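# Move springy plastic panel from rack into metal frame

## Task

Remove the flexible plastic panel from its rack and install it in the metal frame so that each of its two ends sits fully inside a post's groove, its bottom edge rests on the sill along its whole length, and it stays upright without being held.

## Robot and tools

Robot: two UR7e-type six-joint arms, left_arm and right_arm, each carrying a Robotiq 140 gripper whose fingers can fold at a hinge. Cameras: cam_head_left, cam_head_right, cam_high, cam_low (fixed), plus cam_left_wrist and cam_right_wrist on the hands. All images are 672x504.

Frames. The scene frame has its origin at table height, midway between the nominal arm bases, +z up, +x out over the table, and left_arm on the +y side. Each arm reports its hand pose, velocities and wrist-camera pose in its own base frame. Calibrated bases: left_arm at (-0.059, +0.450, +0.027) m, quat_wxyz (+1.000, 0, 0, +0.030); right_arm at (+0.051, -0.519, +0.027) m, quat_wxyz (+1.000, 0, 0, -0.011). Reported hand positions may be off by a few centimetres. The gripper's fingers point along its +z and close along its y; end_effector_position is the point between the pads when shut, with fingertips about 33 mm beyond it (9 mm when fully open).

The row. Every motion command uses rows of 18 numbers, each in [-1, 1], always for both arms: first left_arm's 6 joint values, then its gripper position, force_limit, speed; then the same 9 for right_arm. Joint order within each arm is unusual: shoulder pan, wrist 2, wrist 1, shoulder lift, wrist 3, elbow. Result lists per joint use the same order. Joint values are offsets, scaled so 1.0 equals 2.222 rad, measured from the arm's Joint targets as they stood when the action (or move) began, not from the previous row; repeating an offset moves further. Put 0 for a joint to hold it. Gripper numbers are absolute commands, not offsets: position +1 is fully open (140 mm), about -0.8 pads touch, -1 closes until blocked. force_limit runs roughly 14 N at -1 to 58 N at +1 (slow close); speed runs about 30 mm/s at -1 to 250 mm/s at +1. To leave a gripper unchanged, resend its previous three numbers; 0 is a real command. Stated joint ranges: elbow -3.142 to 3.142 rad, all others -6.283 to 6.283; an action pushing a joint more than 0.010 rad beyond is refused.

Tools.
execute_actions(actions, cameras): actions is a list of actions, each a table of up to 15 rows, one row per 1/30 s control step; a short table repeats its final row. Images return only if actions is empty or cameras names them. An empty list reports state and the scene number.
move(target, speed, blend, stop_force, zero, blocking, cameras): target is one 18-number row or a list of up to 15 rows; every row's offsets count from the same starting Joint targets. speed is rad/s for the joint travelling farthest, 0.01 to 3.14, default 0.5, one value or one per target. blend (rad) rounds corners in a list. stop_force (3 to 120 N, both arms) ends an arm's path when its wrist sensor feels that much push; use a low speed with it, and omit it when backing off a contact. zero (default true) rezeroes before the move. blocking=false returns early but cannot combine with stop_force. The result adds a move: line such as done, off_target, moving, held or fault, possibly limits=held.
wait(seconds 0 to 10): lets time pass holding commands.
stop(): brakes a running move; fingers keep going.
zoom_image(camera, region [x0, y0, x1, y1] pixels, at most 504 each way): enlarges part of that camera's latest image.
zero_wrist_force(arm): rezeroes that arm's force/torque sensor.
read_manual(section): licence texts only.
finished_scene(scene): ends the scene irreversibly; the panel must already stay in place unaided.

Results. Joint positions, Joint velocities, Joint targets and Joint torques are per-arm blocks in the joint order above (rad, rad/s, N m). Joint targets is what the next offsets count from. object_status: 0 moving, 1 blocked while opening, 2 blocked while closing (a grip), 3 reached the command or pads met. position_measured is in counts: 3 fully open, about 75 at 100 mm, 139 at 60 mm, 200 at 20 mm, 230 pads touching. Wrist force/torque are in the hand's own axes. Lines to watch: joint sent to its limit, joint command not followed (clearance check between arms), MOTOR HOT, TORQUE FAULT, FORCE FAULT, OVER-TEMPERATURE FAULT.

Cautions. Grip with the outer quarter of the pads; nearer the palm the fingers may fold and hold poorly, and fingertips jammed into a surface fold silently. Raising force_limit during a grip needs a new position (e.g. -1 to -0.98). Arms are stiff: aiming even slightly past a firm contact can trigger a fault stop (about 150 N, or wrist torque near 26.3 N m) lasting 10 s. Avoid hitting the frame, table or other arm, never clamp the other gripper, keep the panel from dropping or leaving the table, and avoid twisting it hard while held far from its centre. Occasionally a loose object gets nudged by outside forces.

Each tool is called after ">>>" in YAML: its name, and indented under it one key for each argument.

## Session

>>> execute_actions:
  actions: []

>>> zoom_image:
  camera: "cam_high"
  region: [300, 130, 520, 370]

>>> zoom_image:
  camera: "cam_head_left"
  region: [260, 200, 480, 360]

>>> zoom_image:
  camera: "cam_head_right"
  region: [260, 200, 480, 360]

>>> zoom_image:
  camera: "cam_low"
  region: [240, 170, 440, 300]

Scene clock: 0.00 s.
left_arm: end_effector_position=(+0.3227, -0.0367, +0.1395) position_measured=3 object_status=3 end_effector_quat_wxyz=(-0.049, +0.909, -0.394, +0.124) | right_arm: end_effector_position=(+1.0232, +0.3931, +0.3299) position_measured=3 object_status=3 end_effector_quat_wxyz=(-0.281, +0.783, -0.059, +0.552)
Joint names: [shoulder pan, wrist 2, wrist 1, shoulder lift, wrist 3, elbow]
Joint positions: left_arm=[-0.721 -1.403 -1.938 -2.296 3.256 2.454] | right_arm=[0.187 -1.368 -3.062 -0.507 3.638 0.668]
Joint velocities: within noise
Joint torques (N m): no reading
Wrist force (N): no reading
Wrist torque (N m): no reading
Wrist force, peak (N): no reading
Joint targets: left_arm=[-0.721 -1.403 -1.938 -2.296 3.256 2.454] | right_arm=[0.187 -1.368 -3.062 -0.507 3.638 0.668]
Tool commands: left_gripper/position=+1.0 left_gripper/force_limit=+1.0 left_gripper/speed=+1.0 right_gripper/position=+1.0 right_gripper/force_limit=+1.0 right_gripper/speed=+1.0

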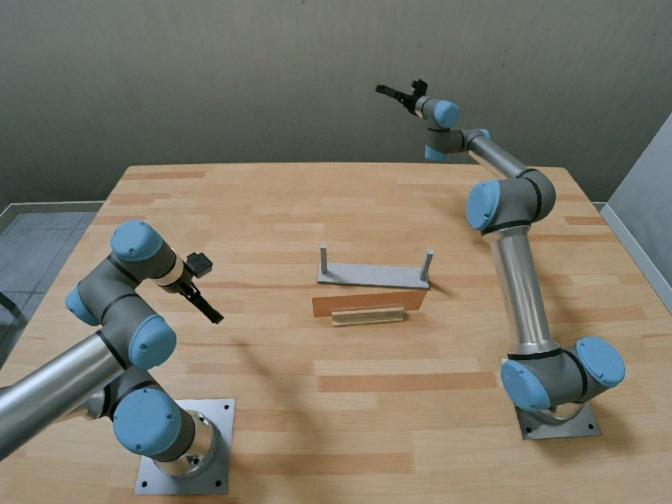

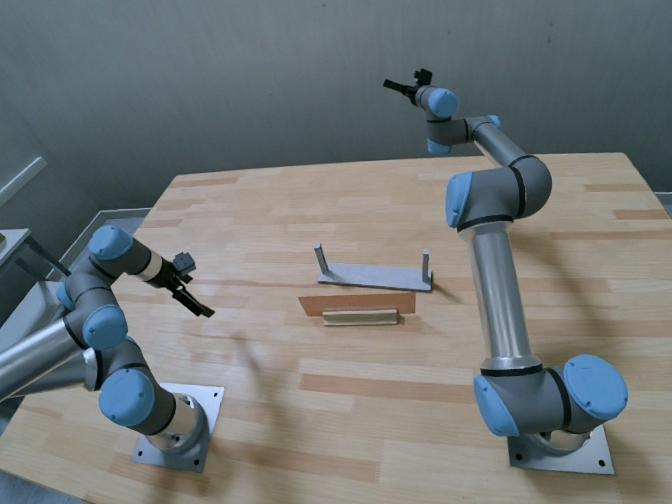

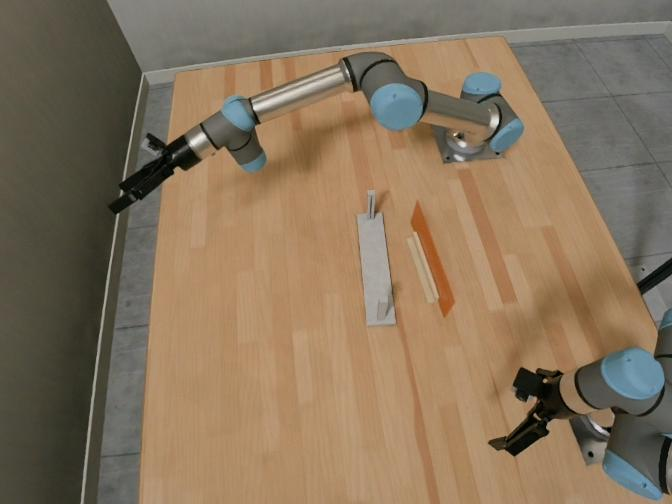

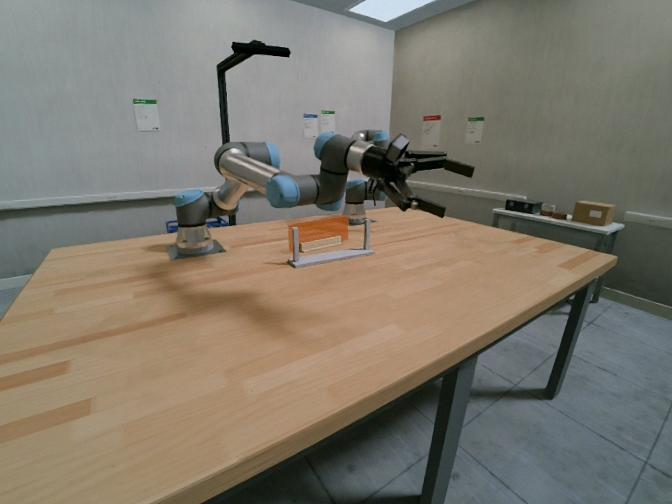

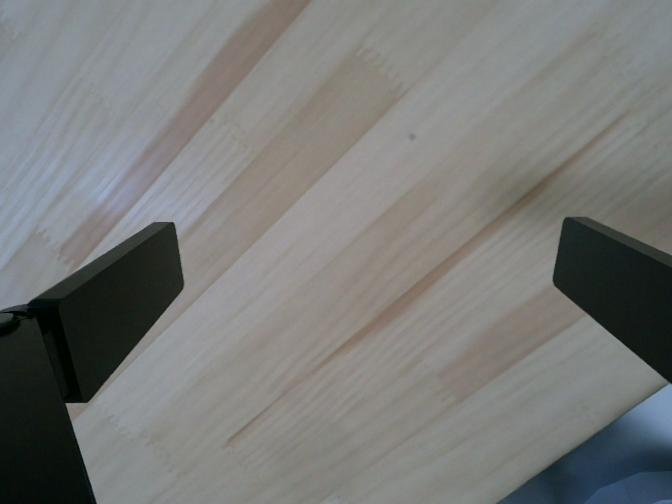

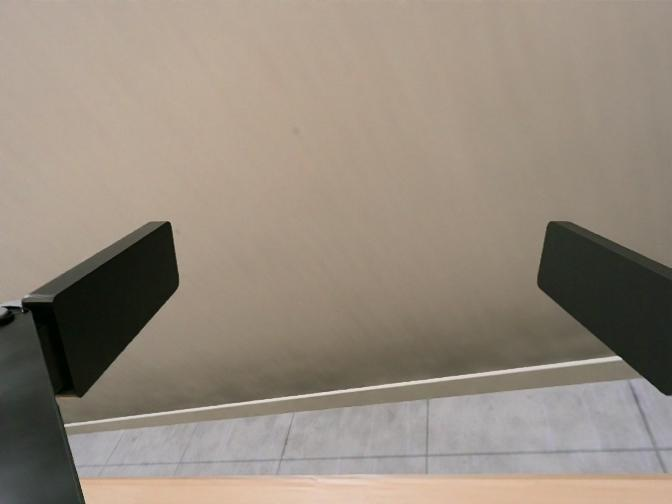

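Scaled by 2.100 from the camera's 672x504 image, which has a finer 960x720 frame.

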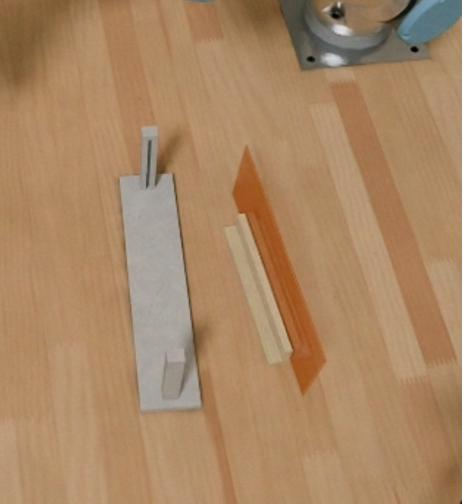

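Scaled by 2.291 from the camera's 672x504 image, which has a finer 960x720 frame.

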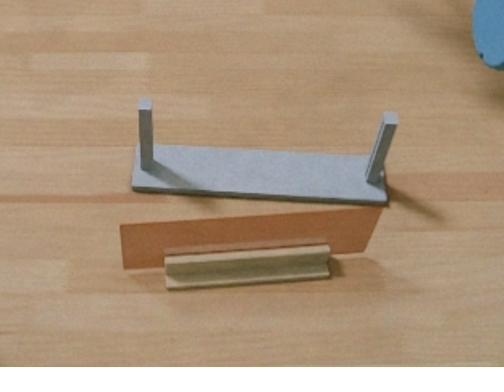

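Scaled by 2.291 from the camera's 672x504 image, which has a finer 960x720 frame.

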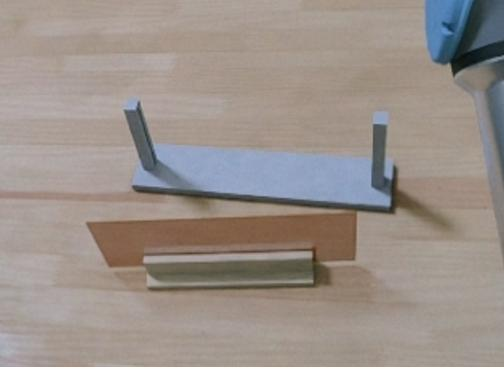

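Scaled by 2.520 from the camera's 672x504 image, which has a finer 960x720 frame.

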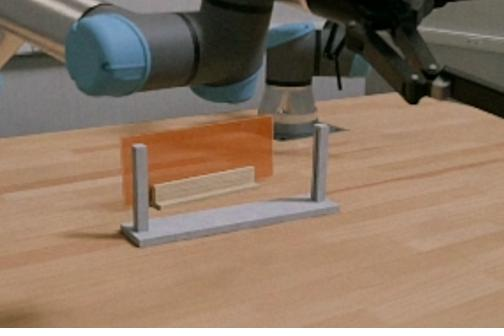

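>>> move:
  target: [-0.09442, -0.07552, 0.24451, 0.20603, -0.9901, -0.35639, -0.2, 1, 0, 0.12880, -0.09127, 0.76755, -0.38191, 0.62808, 0.21301, -0.2, 1, 0]
  speed: 1.3
  cameras: []

>>> move:
  target: [-0.09362, 0, -0.17334, 0.12156, -0.31234, 0.05178, -0.2, 1, 0, 0.09333, 0, -0.18059, -0.14562, 0.09333, 0.32621, -0.2, 1, 0]
  speed: 0.8
  cameras: ["all"]

Scene clock: 59.33 s.
left_arm: end_effector_position=(+0.3302, -0.2198, +0.3300) position_measured=154 object_status=3 end_effector_quat_wxyz=(+0.000, +0.838, +0.546, +0.000) | right_arm: end_effector_position=(+0.4500, +0.3802, +0.3498) position_measured=154 object_status=3 end_effector_quat_wxyz=(+0.000, +0.759, -0.651, +0.000)
Joint names: [shoulder pan, wrist 2, wrist 1, shoulder lift, wrist 3, elbow]
Joint positions: left_arm=[-0.93 -1.571 -1.395 -1.838 1.056 1.662] | right_arm=[0.473 -1.571 -1.357 -1.355 5.033 1.141]
Joint torques (N m): left_arm=[-6.73 -1.71 -1.41 -3.28 -1.77 -36.59] | right_arm=[13.19 -2.11 -1.11 -39.83 2.26 -11.84]
Wrist force (N): left_arm=[-0.8 0.9 -0.4] | right_arm=[3.3 -0.8 2.1]
Wrist torque (N m): left_arm=[0.18 0.12 0.07] | right_arm=[0.08 -0.71 -0.42]
Wrist force, peak (N): left_arm=[-1.1 1.4 -0.7] | right_arm=[3.7 0.0 2.4]
Joint targets: left_arm=[-0.930 -1.571 -1.395 -1.838 1.056 1.662] | right_arm=[0.473 -1.571 -1.356 -1.355 5.034 1.141]
move: done
No camera images: "cameras" was empty.

Scene clock: 61.07 s.
left_arm: end_effector_position=(+0.3241, -0.3840, +0.1951) position_measured=154 object_status=3 end_effector_quat_wxyz=(+0.000, +0.682, +0.732, +0.000) | right_arm: end_effector_position=(+0.2574, +0.3799, +0.2010) position_measured=154 object_status=3 end_effector_quat_wxyz=(+0.000, +0.759, -0.651, +0.000) end_effector_velocity=(-0.002, -0.001, -0.002) end_effector_angular_velocity=(-0.001, +0.002, +0.000)
Joint names: [shoulder pan, wrist 2, wrist 1, shoulder lift, wrist 3, elbow]
Joint positions: left_arm=[-1.138 -1.571 -1.78 -1.568 0.362 1.777] | right_arm=[0.68 -1.571 -1.757 -1.679 5.241 1.866]
Joint velocities: left_arm=[within noise] | right_arm=[0.001 0.001 -0.001 -0.002 0.001 0.005]
Joint torques (N m): left_arm=[-6.65 -1.34 -3.82 -15.26 -1.63 -11.11] | right_arm=[11.94 -1.73 -5.03 -25.04 2.18 -10.77]
Wrist force (N): left_arm=[-0.6 0.7 -0.6] | right_arm=[3.3 -0.6 1.9]
Wrist torque (N m): left_arm=[0.19 0.04 0.04] | right_arm=[0.12 -0.73 -0.39]
Wrist force, peak (N): left_arm=[-2.0 0.3 0.7] | right_arm=[3.5 0.7 3.1]
Joint targets: left_arm=[-1.138 -1.571 -1.780 -1.568 0.362 1.777] | right_arm=[0.681 -1.571 -1.758 -1.679 5.241 1.866]
move: done

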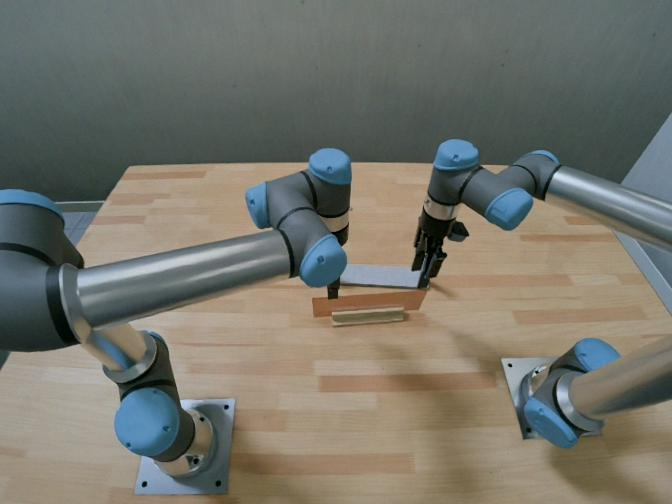

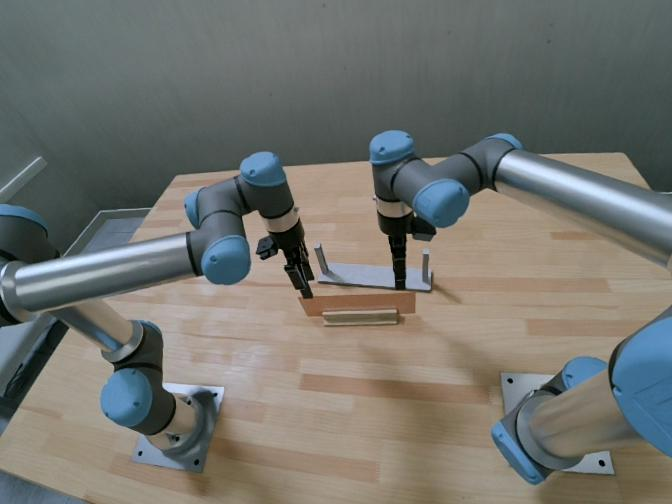

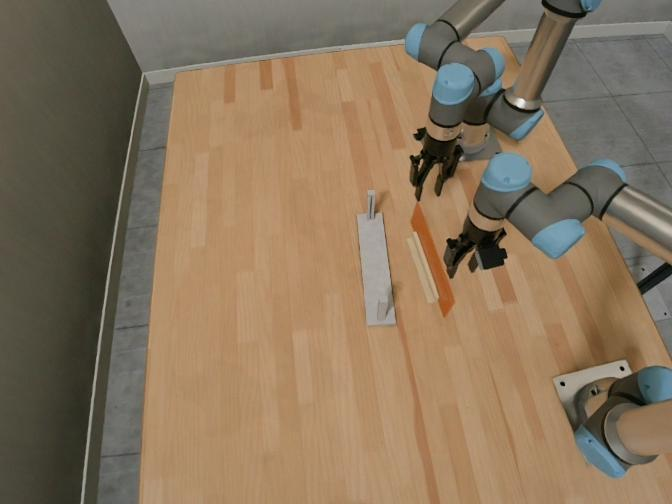

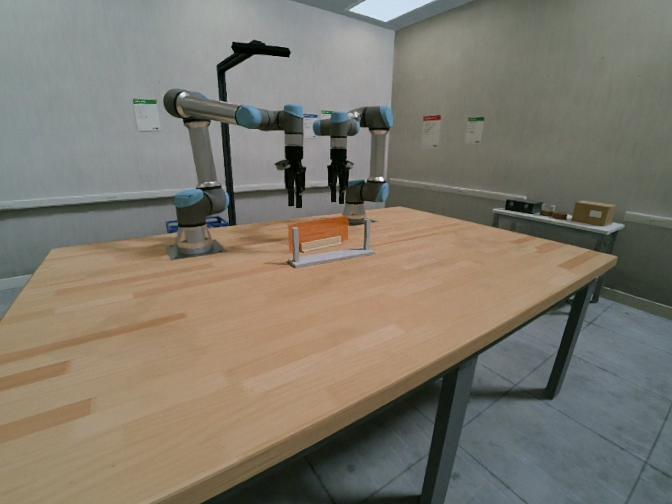

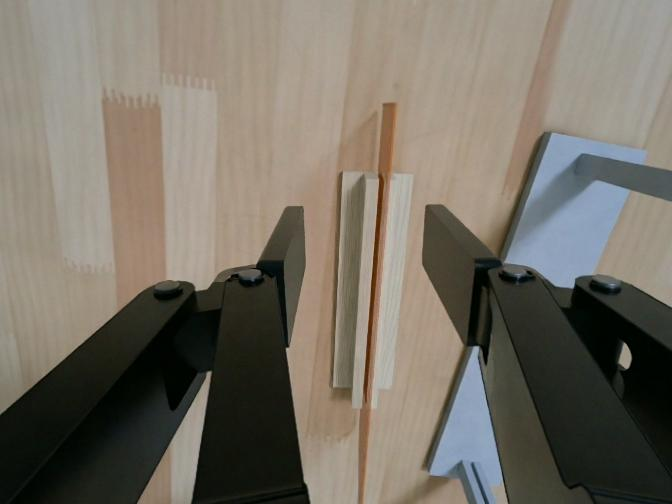

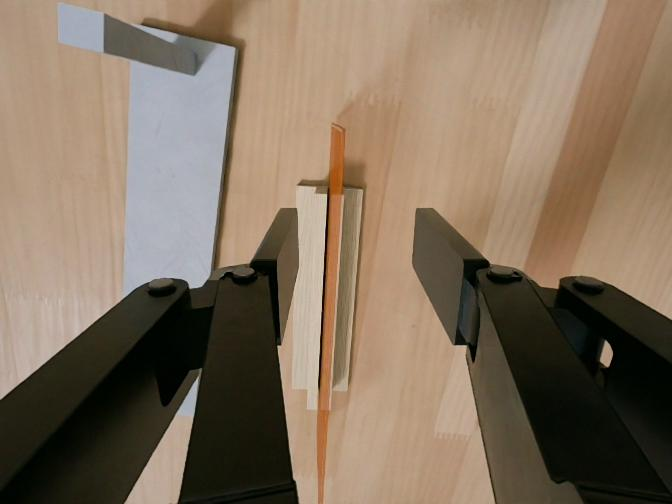

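>>> execute_actions:
  actions: []
  cameras: ["all"]

Scene clock: 73.03 s.
left_arm: end_effector_position=(+0.3241, -0.3841, +0.1950) position_measured=154 object_status=3 end_effector_quat_wxyz=(+0.000, +0.682, +0.732, +0.000) | right_arm: end_effector_position=(+0.2573, +0.3799, +0.2009) position_measured=154 object_status=3 end_effector_quat_wxyz=(+0.000, +0.759, -0.651, +0.000)
Joint names: [shoulder pan, wrist 2, wrist 1, shoulder lift, wrist 3, elbow]
Joint positions: left_arm=[-1.138 -1.571 -1.78 -1.568 0.362 1.777] | right_arm=[0.681 -1.571 -1.758 -1.679 5.241 1.866]
Joint velocities: within noise
Joint torques (N m): left_arm=[-6.87 -0.36 -3.8 -15.66 -1.29 -11.14] | right_arm=[12.62 -1.49 -4.9 -25.96 1.95 -11.97]
Wrist force (N): left_arm=[-0.5 0.7 -0.7] | right_arm=[3.3 -0.9 2.0]
Wrist torque (N m): left_arm=[0.19 0.03 0.04] | right_arm=[0.06 -0.72 -0.39]
Wrist force, peak (N): left_arm=[-0.8 0.8 -0.3] | right_arm=[3.6 -0.8 2.1]
Joint targets: left_arm=[-1.138 -1.571 -1.780 -1.568 0.362 1.777] | right_arm=[0.681 -1.571 -1.758 -1.679 5.241 1.866]
Tool commands: left_gripper/position=-0.2 left_gripper/force_limit=+1.0 left_gripper/speed=+0.0 right_gripper/position=-0.2 right_gripper/force_limit=+1.0 right_gripper/speed=+0.0

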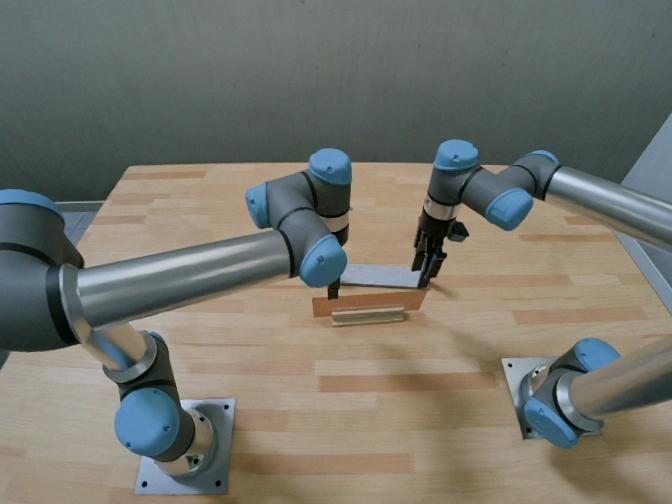

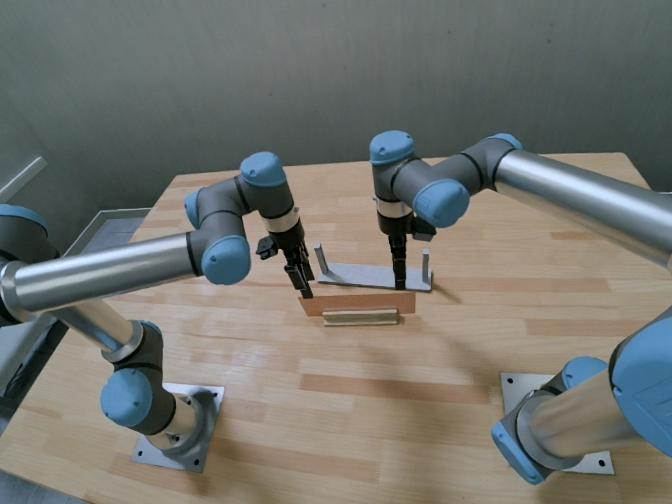

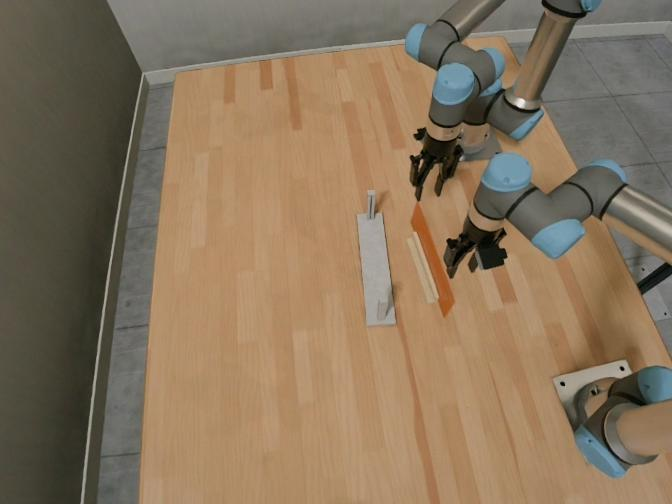

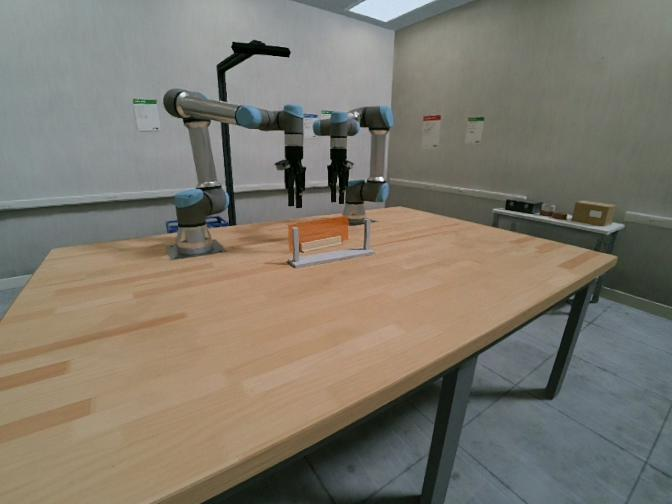

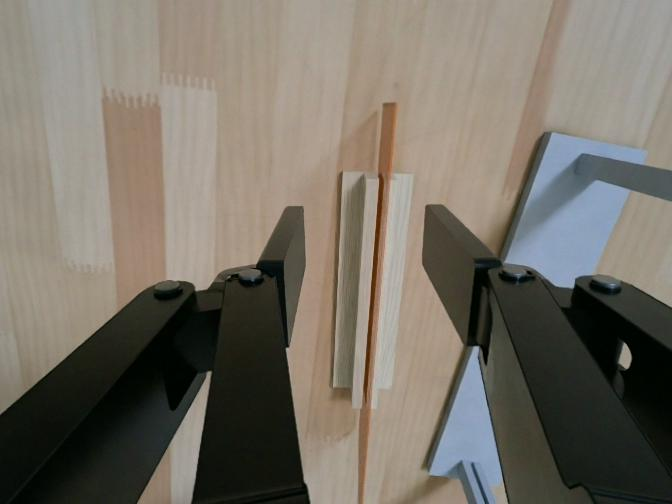

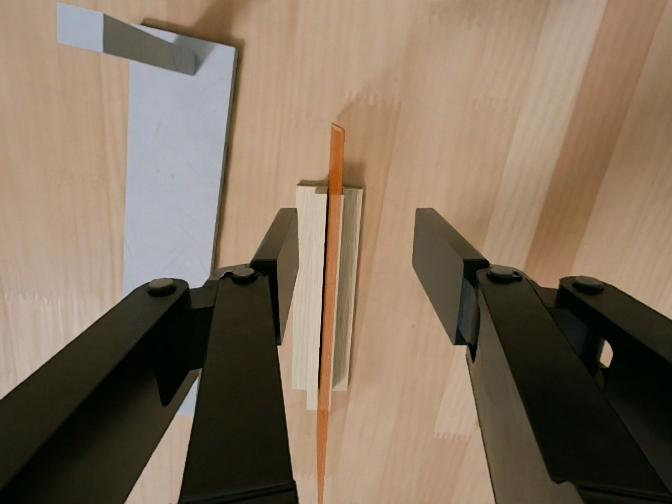

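>>> zoom_image:
  camera: "cam_left_wrist"
  region: [320, 80, 460, 220]

>>> zoom_image:
  camera: "cam_left_wrist"
  region: [300, 364, 440, 504]

>>> zoom_image:
  camera: "cam_right_wrist"
  region: [260, 100, 400, 240]

>>> zoom_image:
  camera: "cam_right_wrist"
  region: [250, 364, 390, 504]

Scaled by 3.600 from the camera's 672x504 image, which has a finer 960x720 frame.

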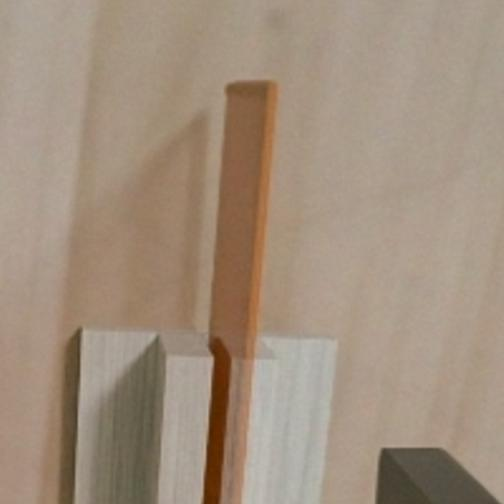

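Scaled by 3.600 from the camera's 672x504 image, which has a finer 960x720 frame.

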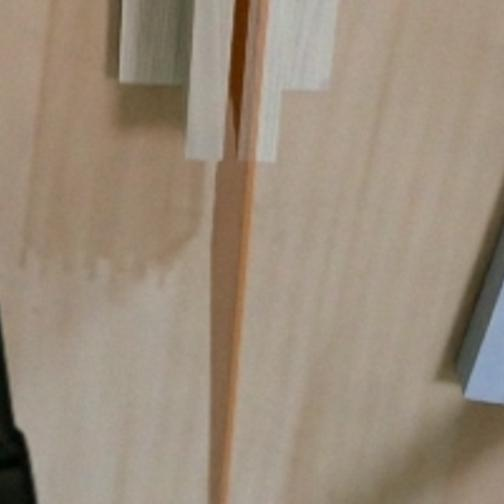

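Scaled by 3.600 from the camera's 672x504 image, which has a finer 960x720 frame.

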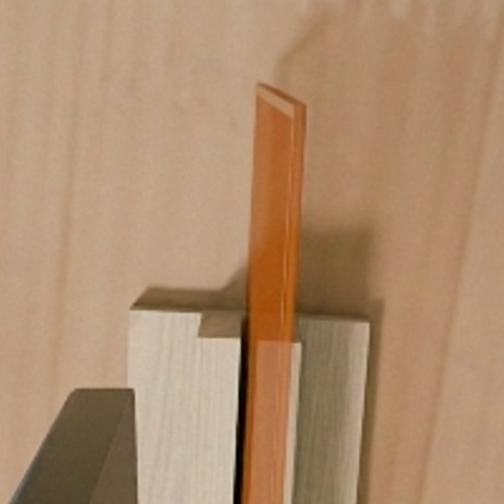

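Scaled by 3.600 from the camera's 672x504 image, which has a finer 960x720 frame.

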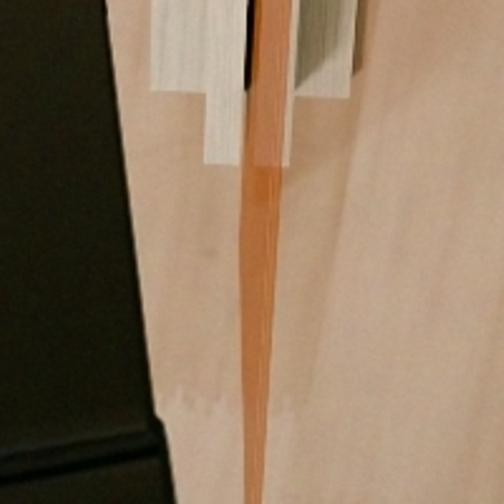

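>>> move:
  target: [0.021049, 0, -0.052939, 0.021107, 0.03815, 0.031881, -0.2, 1, 0, -0.004694, 0, -0.055468, 0.023695, 0.018483, 0.031818, -0.2, 1, 0]
  speed: 0.3
  cameras: ["cam_left_wrist", "cam_right_wrist"]

>>> zoom_image:
  camera: "cam_left_wrist"
  region: [300, 80, 440, 220]

>>> zoom_image:
  camera: "cam_left_wrist"
  region: [300, 364, 440, 504]

>>> zoom_image:
  camera: "cam_right_wrist"
  region: [260, 80, 400, 220]

>>> zoom_image:
  camera: "cam_right_wrist"
  region: [260, 364, 400, 504]

Scene clock: 140.40 s.
left_arm: end_effector_position=(+0.3452, -0.3753, +0.1501) position_measured=154 object_status=3 end_effector_quat_wxyz=(+0.000, +0.695, +0.719, +0.000) | right_arm: end_effector_position=(+0.2693, +0.3836, +0.1560) position_measured=154 object_status=3 end_effector_quat_wxyz=(+0.000, +0.742, -0.671, +0.000)
Joint names: [shoulder pan, wrist 2, wrist 1, shoulder lift, wrist 3, elbow]
Joint positions: left_arm=[-1.092 -1.571 -1.897 -1.522 0.446 1.848] | right_arm=[0.67 -1.571 -1.88 -1.627 5.282 1.937]
Joint torques (N m): left_arm=[10.45 0.55 -4.24 -16.81 1.65 -10.41] | right_arm=[-11.03 -1.08 -4.94 -13.66 2 -11.48]
Wrist force (N): left_arm=[-0.5 0.7 0.0] | right_arm=[3.3 -0.5 1.8]
Wrist torque (N m): left_arm=[0.19 0.08 -0.03] | right_arm=[0.14 -0.72 -0.40]
Wrist force, peak (N): left_arm=[-0.8 0.2 -1.2] | right_arm=[3.5 -0.8 2.7]
Joint targets: left_arm=[-1.092 -1.571 -1.898 -1.521 0.447 1.848] | right_arm=[0.670 -1.571 -1.881 -1.626 5.282 1.937]
move: done
Images, in order (width x height): cam_left_wrist 672x504, cam_right_wrist 672x504.

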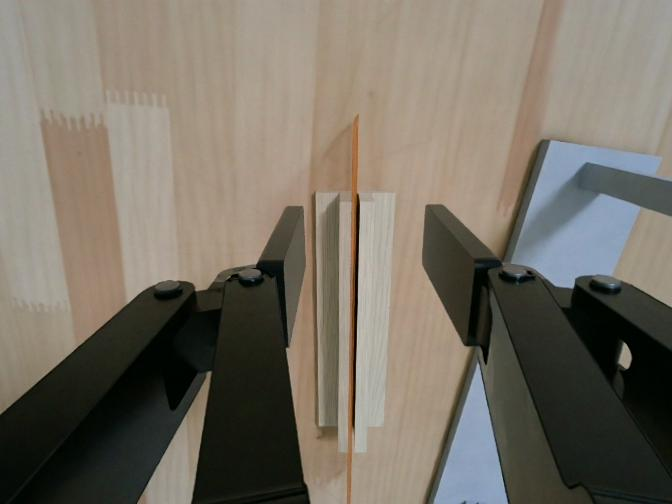

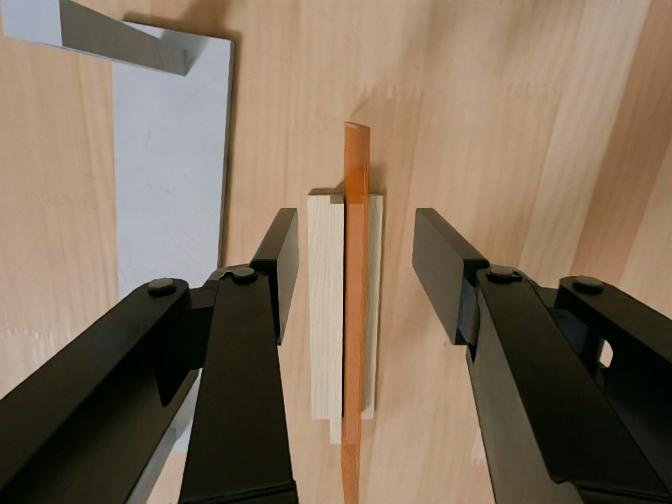

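Scaled by 3.600 from the camera's 672x504 image, which has a finer 960x720 frame.

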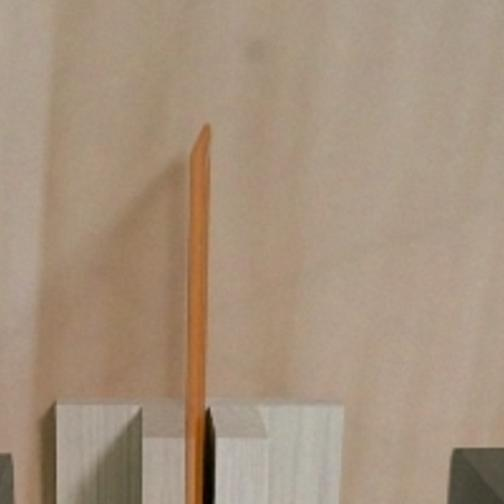

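Scaled by 3.600 from the camera's 672x504 image, which has a finer 960x720 frame.

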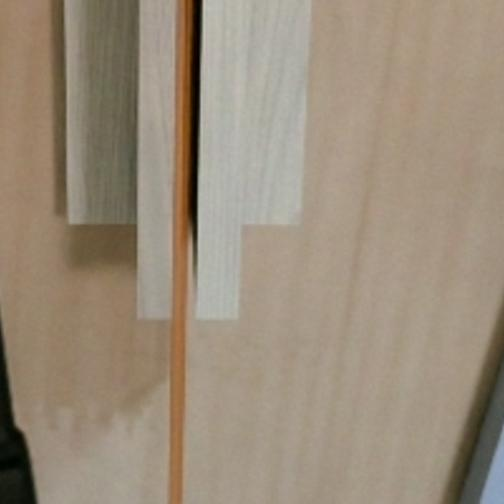

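Scaled by 3.600 from the camera's 672x504 image, which has a finer 960x720 frame.

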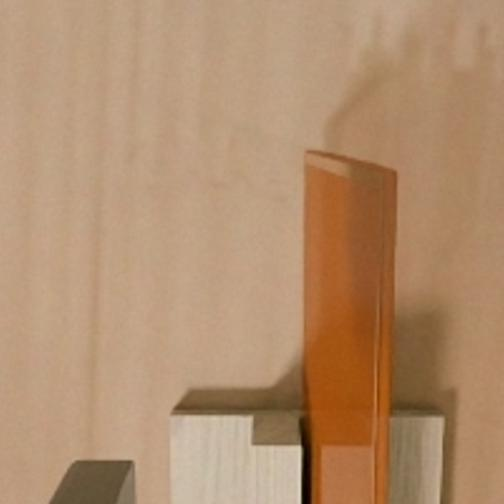

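Scaled by 3.600 from the camera's 672x504 image, which has a finer 960x720 frame.

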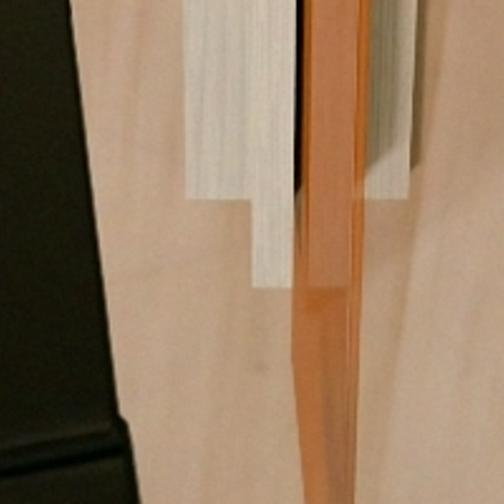

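>>> zero_wrist_force:
  arm: "left_arm"

>>> zero_wrist_force:
  arm: "right_arm"

>>> move:
  target: [-0.000515, 0, -0.042211, 0.015328, -0.000515, 0.026883, -0.2, 1, 0, 0.000843, 0, -0.043838, 0.015061, 0.000843, 0.028777, -0.2, 1, 0]
  speed: 0.15
  stop_force: 12
  cameras: ["cam_left_wrist", "cam_right_wrist"]

Wrist force sensor zeroed.

Wrist force sensor zeroed.

Scene clock: 176.87 s.
left_arm: end_effector_position=(+0.3453, -0.3766, +0.1148) position_measured=154 object_status=3 end_effector_quat_wxyz=(+0.000, +0.696, +0.718, +0.000) | right_arm: end_effector_position=(+0.2693, +0.3846, +0.1206) position_measured=154 object_status=3 end_effector_quat_wxyz=(+0.000, +0.742, -0.671, +0.000)
Joint names: [shoulder pan, wrist 2, wrist 1, shoulder lift, wrist 3, elbow]
Joint positions: left_arm=[-1.093 -1.571 -1.992 -1.487 0.445 1.908] | right_arm=[0.672 -1.571 -1.978 -1.593 5.284 2.001]
Joint torques (N m): left_arm=[-7.79 0.67 -3.81 -18.33 -1.47 -9.75] | right_arm=[12.38 -0.6 -4.92 -16.06 2.05 -10.51]
Wrist force (N, zeroed by zero_wrist_force): left_arm=[-0.1 0.2 -0.3] | right_arm=[0.2 -0.2 -0.2]
Wrist torque (N m, zeroed by zero_wrist_force): left_arm=[0.05 0.02 0.08] | right_arm=[-0.03 -0.05 0.01]
Wrist force, peak (N, zeroed by zero_wrist_force): left_arm=[0.3 0.2 -0.7] | right_arm=[0.3 -0.2 -0.5]
Joint targets: left_arm=[-1.093 -1.571 -1.992 -1.487 0.445 1.908] | right_arm=[0.672 -1.571 -1.978 -1.593 5.284 2.001]
move: done
Images, in order (width x height): cam_left_wrist 672x504, cam_right_wrist 672x504.

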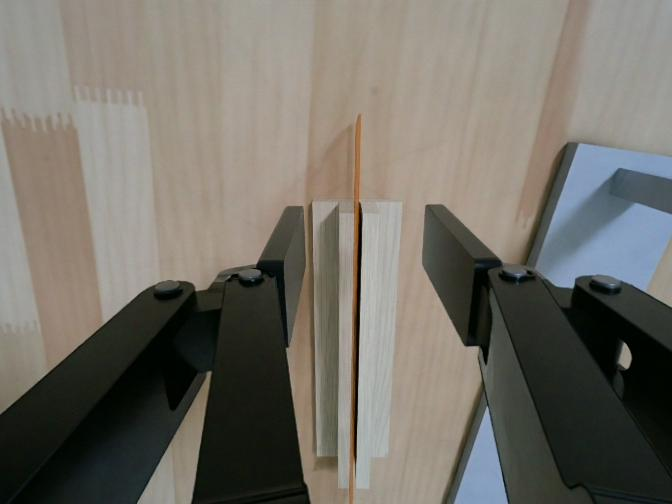

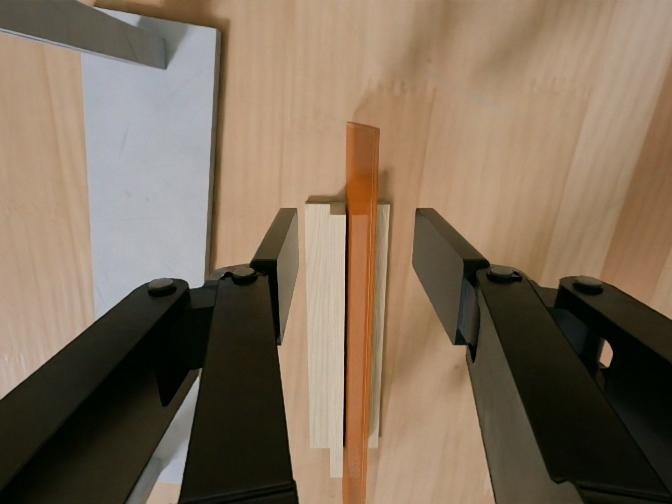

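>>> execute_actions:
  actions:
    - [[0,0,0,0,0,0,-0.98,1,-1,0,0,0,0,0,0,-0.98,1,-1]]
    - [[0,0,0,0,0,0,-0.98,1,-1,0,0,0,0,0,0,-0.98,1,-1]]
    - [[0,0,0,0,0,0,-0.98,1,-1,0,0,0,0,0,0,-0.98,1,-1]]
    - [[0,0,0,0,0,0,-0.98,1,-1,0,0,0,0,0,0,-0.98,1,-1]]
  cameras: ["cam_left_wrist", "cam_right_wrist"]

Scene clock: 180.73 s.
left_arm: end_effector_position=(+0.3453, -0.3766, +0.1148) position_measured=232 object_status=0 end_effector_quat_wxyz=(+0.000, +0.696, +0.718, +0.000) | right_arm: end_effector_position=(+0.2693, +0.3846, +0.1206) position_measured=232 object_status=0 end_effector_quat_wxyz=(+0.000, +0.742, -0.671, +0.000)
Joint names: [shoulder pan, wrist 2, wrist 1, shoulder lift, wrist 3, elbow]
Joint positions: left_arm=[-1.093 -1.571 -1.992 -1.487 0.445 1.908] | right_arm=[0.672 -1.571 -1.978 -1.593 5.284 2.001]
Joint torques (N m): left_arm=[-6.85 0.71 -3.69 -19.13 -1.3 -9.82] | right_arm=[12.91 -0.17 -4.61 -15.99 1.92 -10.61]
Wrist force (N, zeroed by zero_wrist_force): left_arm=[0.5 0.3 -1.1] | right_arm=[0.2 -0.4 -0.7]
Wrist torque (N m, zeroed by zero_wrist_force): left_arm=[0.03 -0.05 0.09] | right_arm=[-0.06 -0.01 0.01]
Wrist force, peak (N, zeroed by zero_wrist_force): left_arm=[0.5 0.3 -1.1] | right_arm=[0.1 -0.3 -0.7]
Joint targets: left_arm=[-1.093 -1.571 -1.992 -1.487 0.445 1.908] | right_arm=[0.672 -1.571 -1.978 -1.593 5.284 2.001]
Step readings (joint positions of left_arm | right_arm):
0: [-1.093 -1.571 -1.992 -1.487 0.445 1.908] | [0.672 -1.571 -1.978 -1.593 5.284 2.001]
1: [-1.093 -1.571 -1.992 -1.487 0.445 1.908] | [0.672 -1.571 -1.978 -1.593 5.284 2.001]
2: [-1.093 -1.571 -1.992 -1.487 0.445 1.908] | [0.672 -1.571 -1.978 -1.593 5.284 2.001]
4: [-1.093 -1.571 -1.992 -1.487 0.445 1.908] | [0.672 -1.571 -1.978 -1.593 5.284 2.001]
8: [-1.093 -1.571 -1.992 -1.487 0.445 1.908] | [0.672 -1.571 -1.978 -1.593 5.284 2.001]
15: [-1.093 -1.571 -1.992 -1.487 0.445 1.908] | [0.672 -1.571 -1.978 -1.593 5.284 2.001]
16: [-1.093 -1.571 -1.992 -1.487 0.445 1.908] | [0.672 -1.571 -1.978 -1.593 5.284 2.001]
17: [-1.093 -1.571 -1.992 -1.487 0.445 1.908] | [0.672 -1.571 -1.978 -1.593 5.284 2.001]
19: [-1.093 -1.571 -1.992 -1.487 0.445 1.908] | [0.672 -1.571 -1.978 -1.593 5.284 2.001]
23: [-1.093 -1.571 -1.992 -1.487 0.445 1.908] | [0.672 -1.571 -1.978 -1.593 5.284 2.001]
30: [-1.093 -1.571 -1.992 -1.487 0.445 1.908] | [0.672 -1.571 -1.978 -1.593 5.284 2.001]
31: [-1.093 -1.571 -1.992 -1.487 0.445 1.908] | [0.672 -1.571 -1.978 -1.593 5.284 2.001]
32: [-1.093 -1.571 -1.992 -1.487 0.445 1.908] | [0.672 -1.571 -1.978 -1.593 5.284 2.001]
34: [-1.093 -1.571 -1.992 -1.487 0.445 1.908] | [0.672 -1.571 -1.978 -1.593 5.284 2.001]
38: [-1.093 -1.571 -1.992 -1.487 0.445 1.908] | [0.672 -1.571 -1.978 -1.593 5.284 2.001]
45: [-1.093 -1.571 -1.992 -1.487 0.445 1.908] | [0.672 -1.571 -1.978 -1.593 5.284 2.001]
46: [-1.093 -1.571 -1.992 -1.487 0.445 1.908] | [0.672 -1.571 -1.978 -1.593 5.284 2.001]
47: [-1.093 -1.571 -1.992 -1.487 0.445 1.908] | [0.672 -1.571 -1.978 -1.593 5.284 2.001]
49: [-1.093 -1.571 -1.992 -1.487 0.445 1.908] | [0.672 -1.571 -1.978 -1.593 5.284 2.001]
53: [-1.093 -1.571 -1.992 -1.487 0.445 1.908] | [0.672 -1.571 -1.978 -1.593 5.284 2.001]
60: [-1.093 -1.571 -1.992 -1.487 0.445 1.908] | [0.672 -1.571 -1.978 -1.593 5.284 2.001]
Images, in order (width x height): cam_left_wrist 672x504, cam_right_wrist 672x504.

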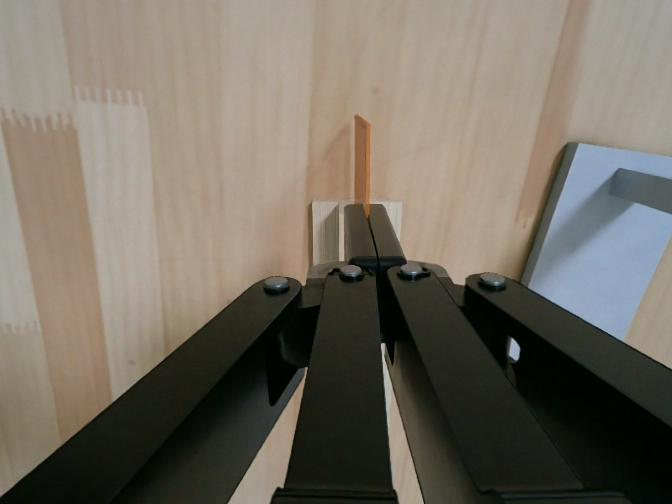

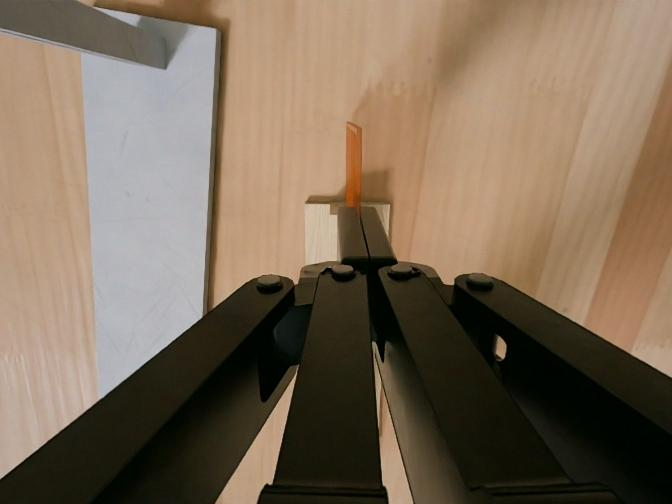

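>>> move:
  target:
    - [0, 0, 0.03309, -0.01146, 0, -0.021629, -0.98, 1, -1, 0, 0, 0.034314, -0.011441, 0, -0.022874, -0.98, 1, -1]
    - [0, 0, 0.065737, -0.02068, 0, -0.045057, -0.98, 1, -1, 0, 0, 0.067881, -0.020435, 0, -0.047446, -0.98, 1, -1]
    - [0.031184, 0, 0.076703, 0.028127, 0.201256, -0.10483, -0.98, 1, -1, -0.027541, 0, 0.073078, -0.008515, -0.127496, -0.064563, -0.98, 1, -1]
    - [0.055967, 0, 0.039062, 0.093524, 0.373653, -0.132586, -0.98, 1, -1, -0.050815, 0, 0.019223, 0.024572, -0.228178, -0.043795, -0.98, 1, -1]
  speed: [0.12, 0.15, 0.3, 0.3]
  blend: [0.015, 0.02, 0.03, 0]
  stop_force: 18
  cameras: ["cam_left_wrist", "cam_right_wrist", "cam_high", "cam_low"]

Scene clock: 246.30 s.
left_arm: end_effector_position=(+0.4455, -0.4126, +0.1300) position_measured=232 object_status=3 end_effector_quat_wxyz=(+0.000, +0.901, +0.434, +0.000) | right_arm: end_effector_position=(+0.3359, +0.3675, +0.1360) position_measured=232 object_status=3 end_effector_quat_wxyz=(+0.000, +0.859, -0.512, +0.000)
Joint names: [shoulder pan, wrist 2, wrist 1, shoulder lift, wrist 3, elbow]
Joint positions: left_arm=[-0.968 -1.571 -1.905 -1.28 1.276 1.613] | right_arm=[0.559 -1.571 -1.935 -1.538 4.777 1.904]
Joint torques (N m): left_arm=[9.59 -1.59 -4.03 -28.61 1.43 -36.33] | right_arm=[-10.71 0.6 -5.17 -18.97 -2.24 -11.63]
Wrist force (N, zeroed by zero_wrist_force): left_arm=[0.2 -0.7 0.5] | right_arm=[0.4 -0.2 0.6]
Wrist torque (N m, zeroed by zero_wrist_force): left_arm=[-0.08 0.15 -0.33] | right_arm=[-0.15 0.11 0.45]
Wrist force, peak (N, zeroed by zero_wrist_force): left_arm=[10.0 -0.8 -0.2] | right_arm=[8.0 0.6 0.6]
Joint targets: left_arm=[-0.968 -1.571 -1.905 -1.280 1.276 1.613] | right_arm=[0.559 -1.571 -1.935 -1.538 4.777 1.904]
move: done
Images, in order (width x height): cam_high 672x504, cam_low 672x504, cam_left_wrist 672x504, cam_right_wrist 672x504.

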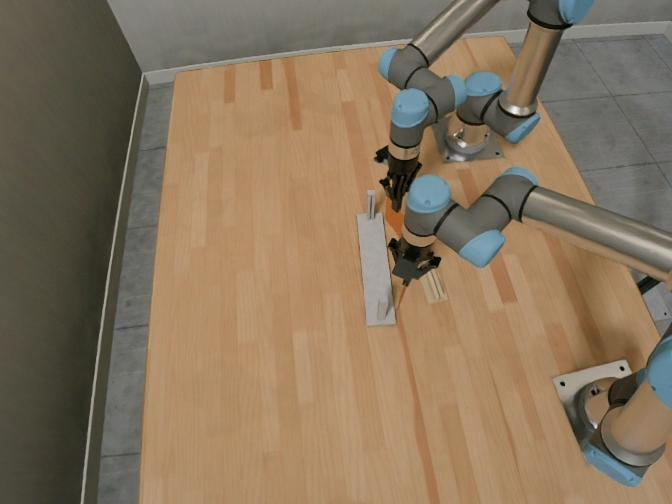

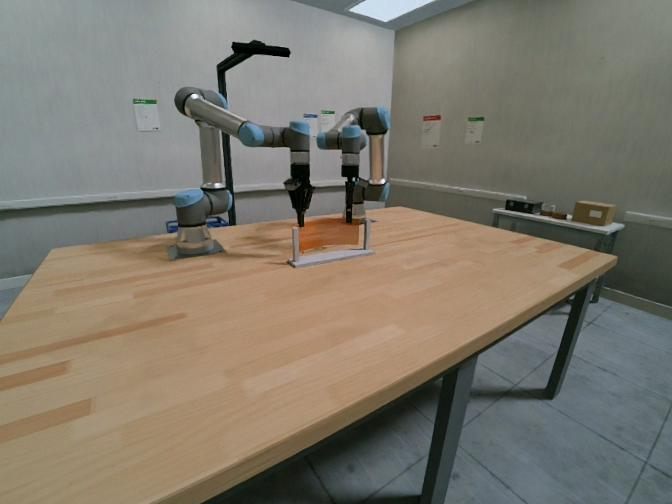

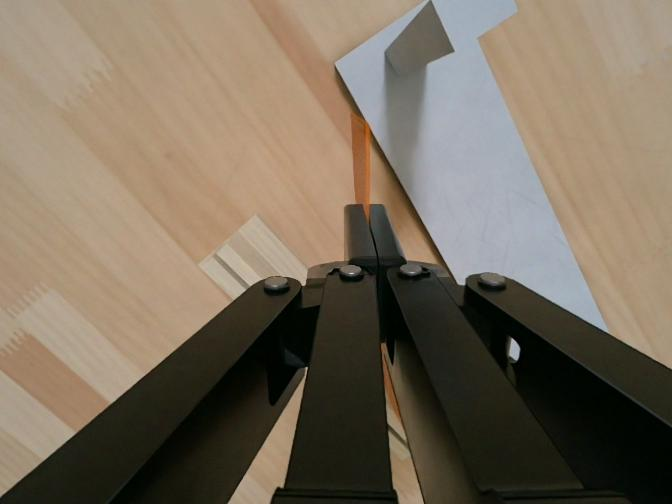

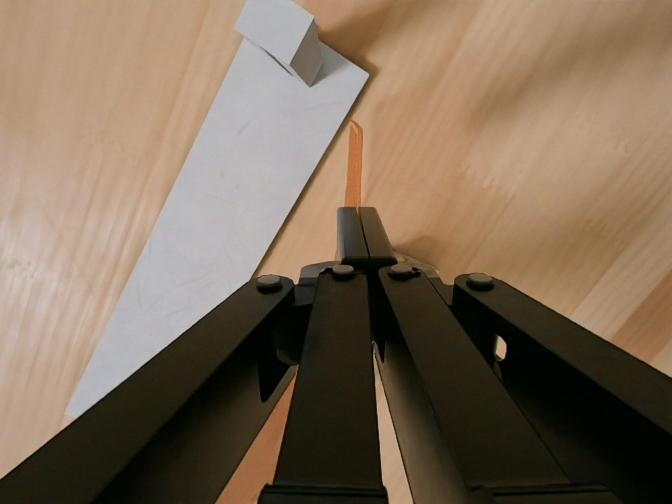

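>>> zoom_image:
  camera: "cam_left_wrist"
  region: [320, 0, 530, 158]

>>> zoom_image:
  camera: "cam_right_wrist"
  region: [220, 0, 400, 135]

>>> zoom_image:
  camera: "cam_left_wrist"
  region: [330, 90, 420, 220]

>>> zoom_image:
  camera: "cam_right_wrist"
  region: [310, 90, 400, 220]

Scaled by 2.400 from the camera's 672x504 image, which has a finer 960x720 frame.

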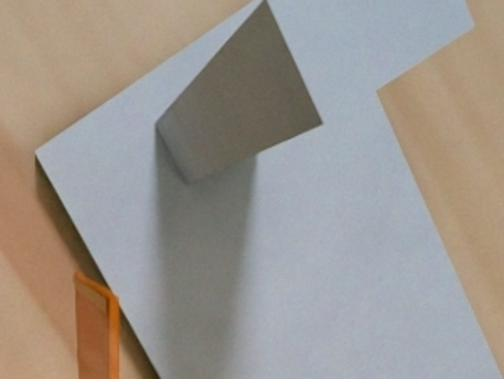

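Scaled by 2.800 from the camera's 672x504 image, which has a finer 960x720 frame.

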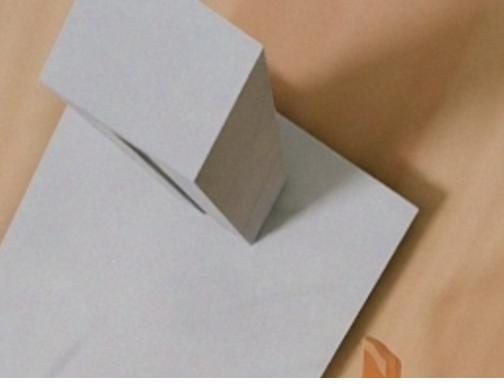

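Scaled by 3.877 from the camera's 672x504 image, which has a finer 960x720 frame.

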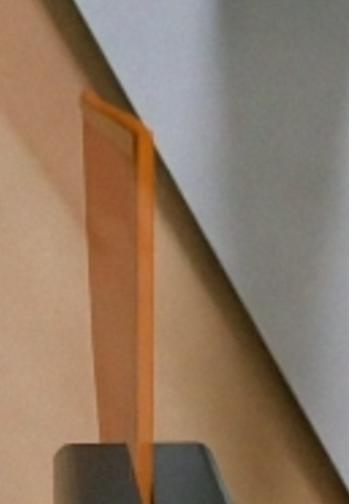

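Scaled by 3.877 from the camera's 672x504 image, which has a finer 960x720 frame.

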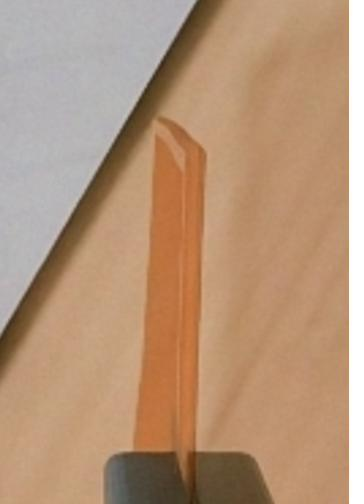

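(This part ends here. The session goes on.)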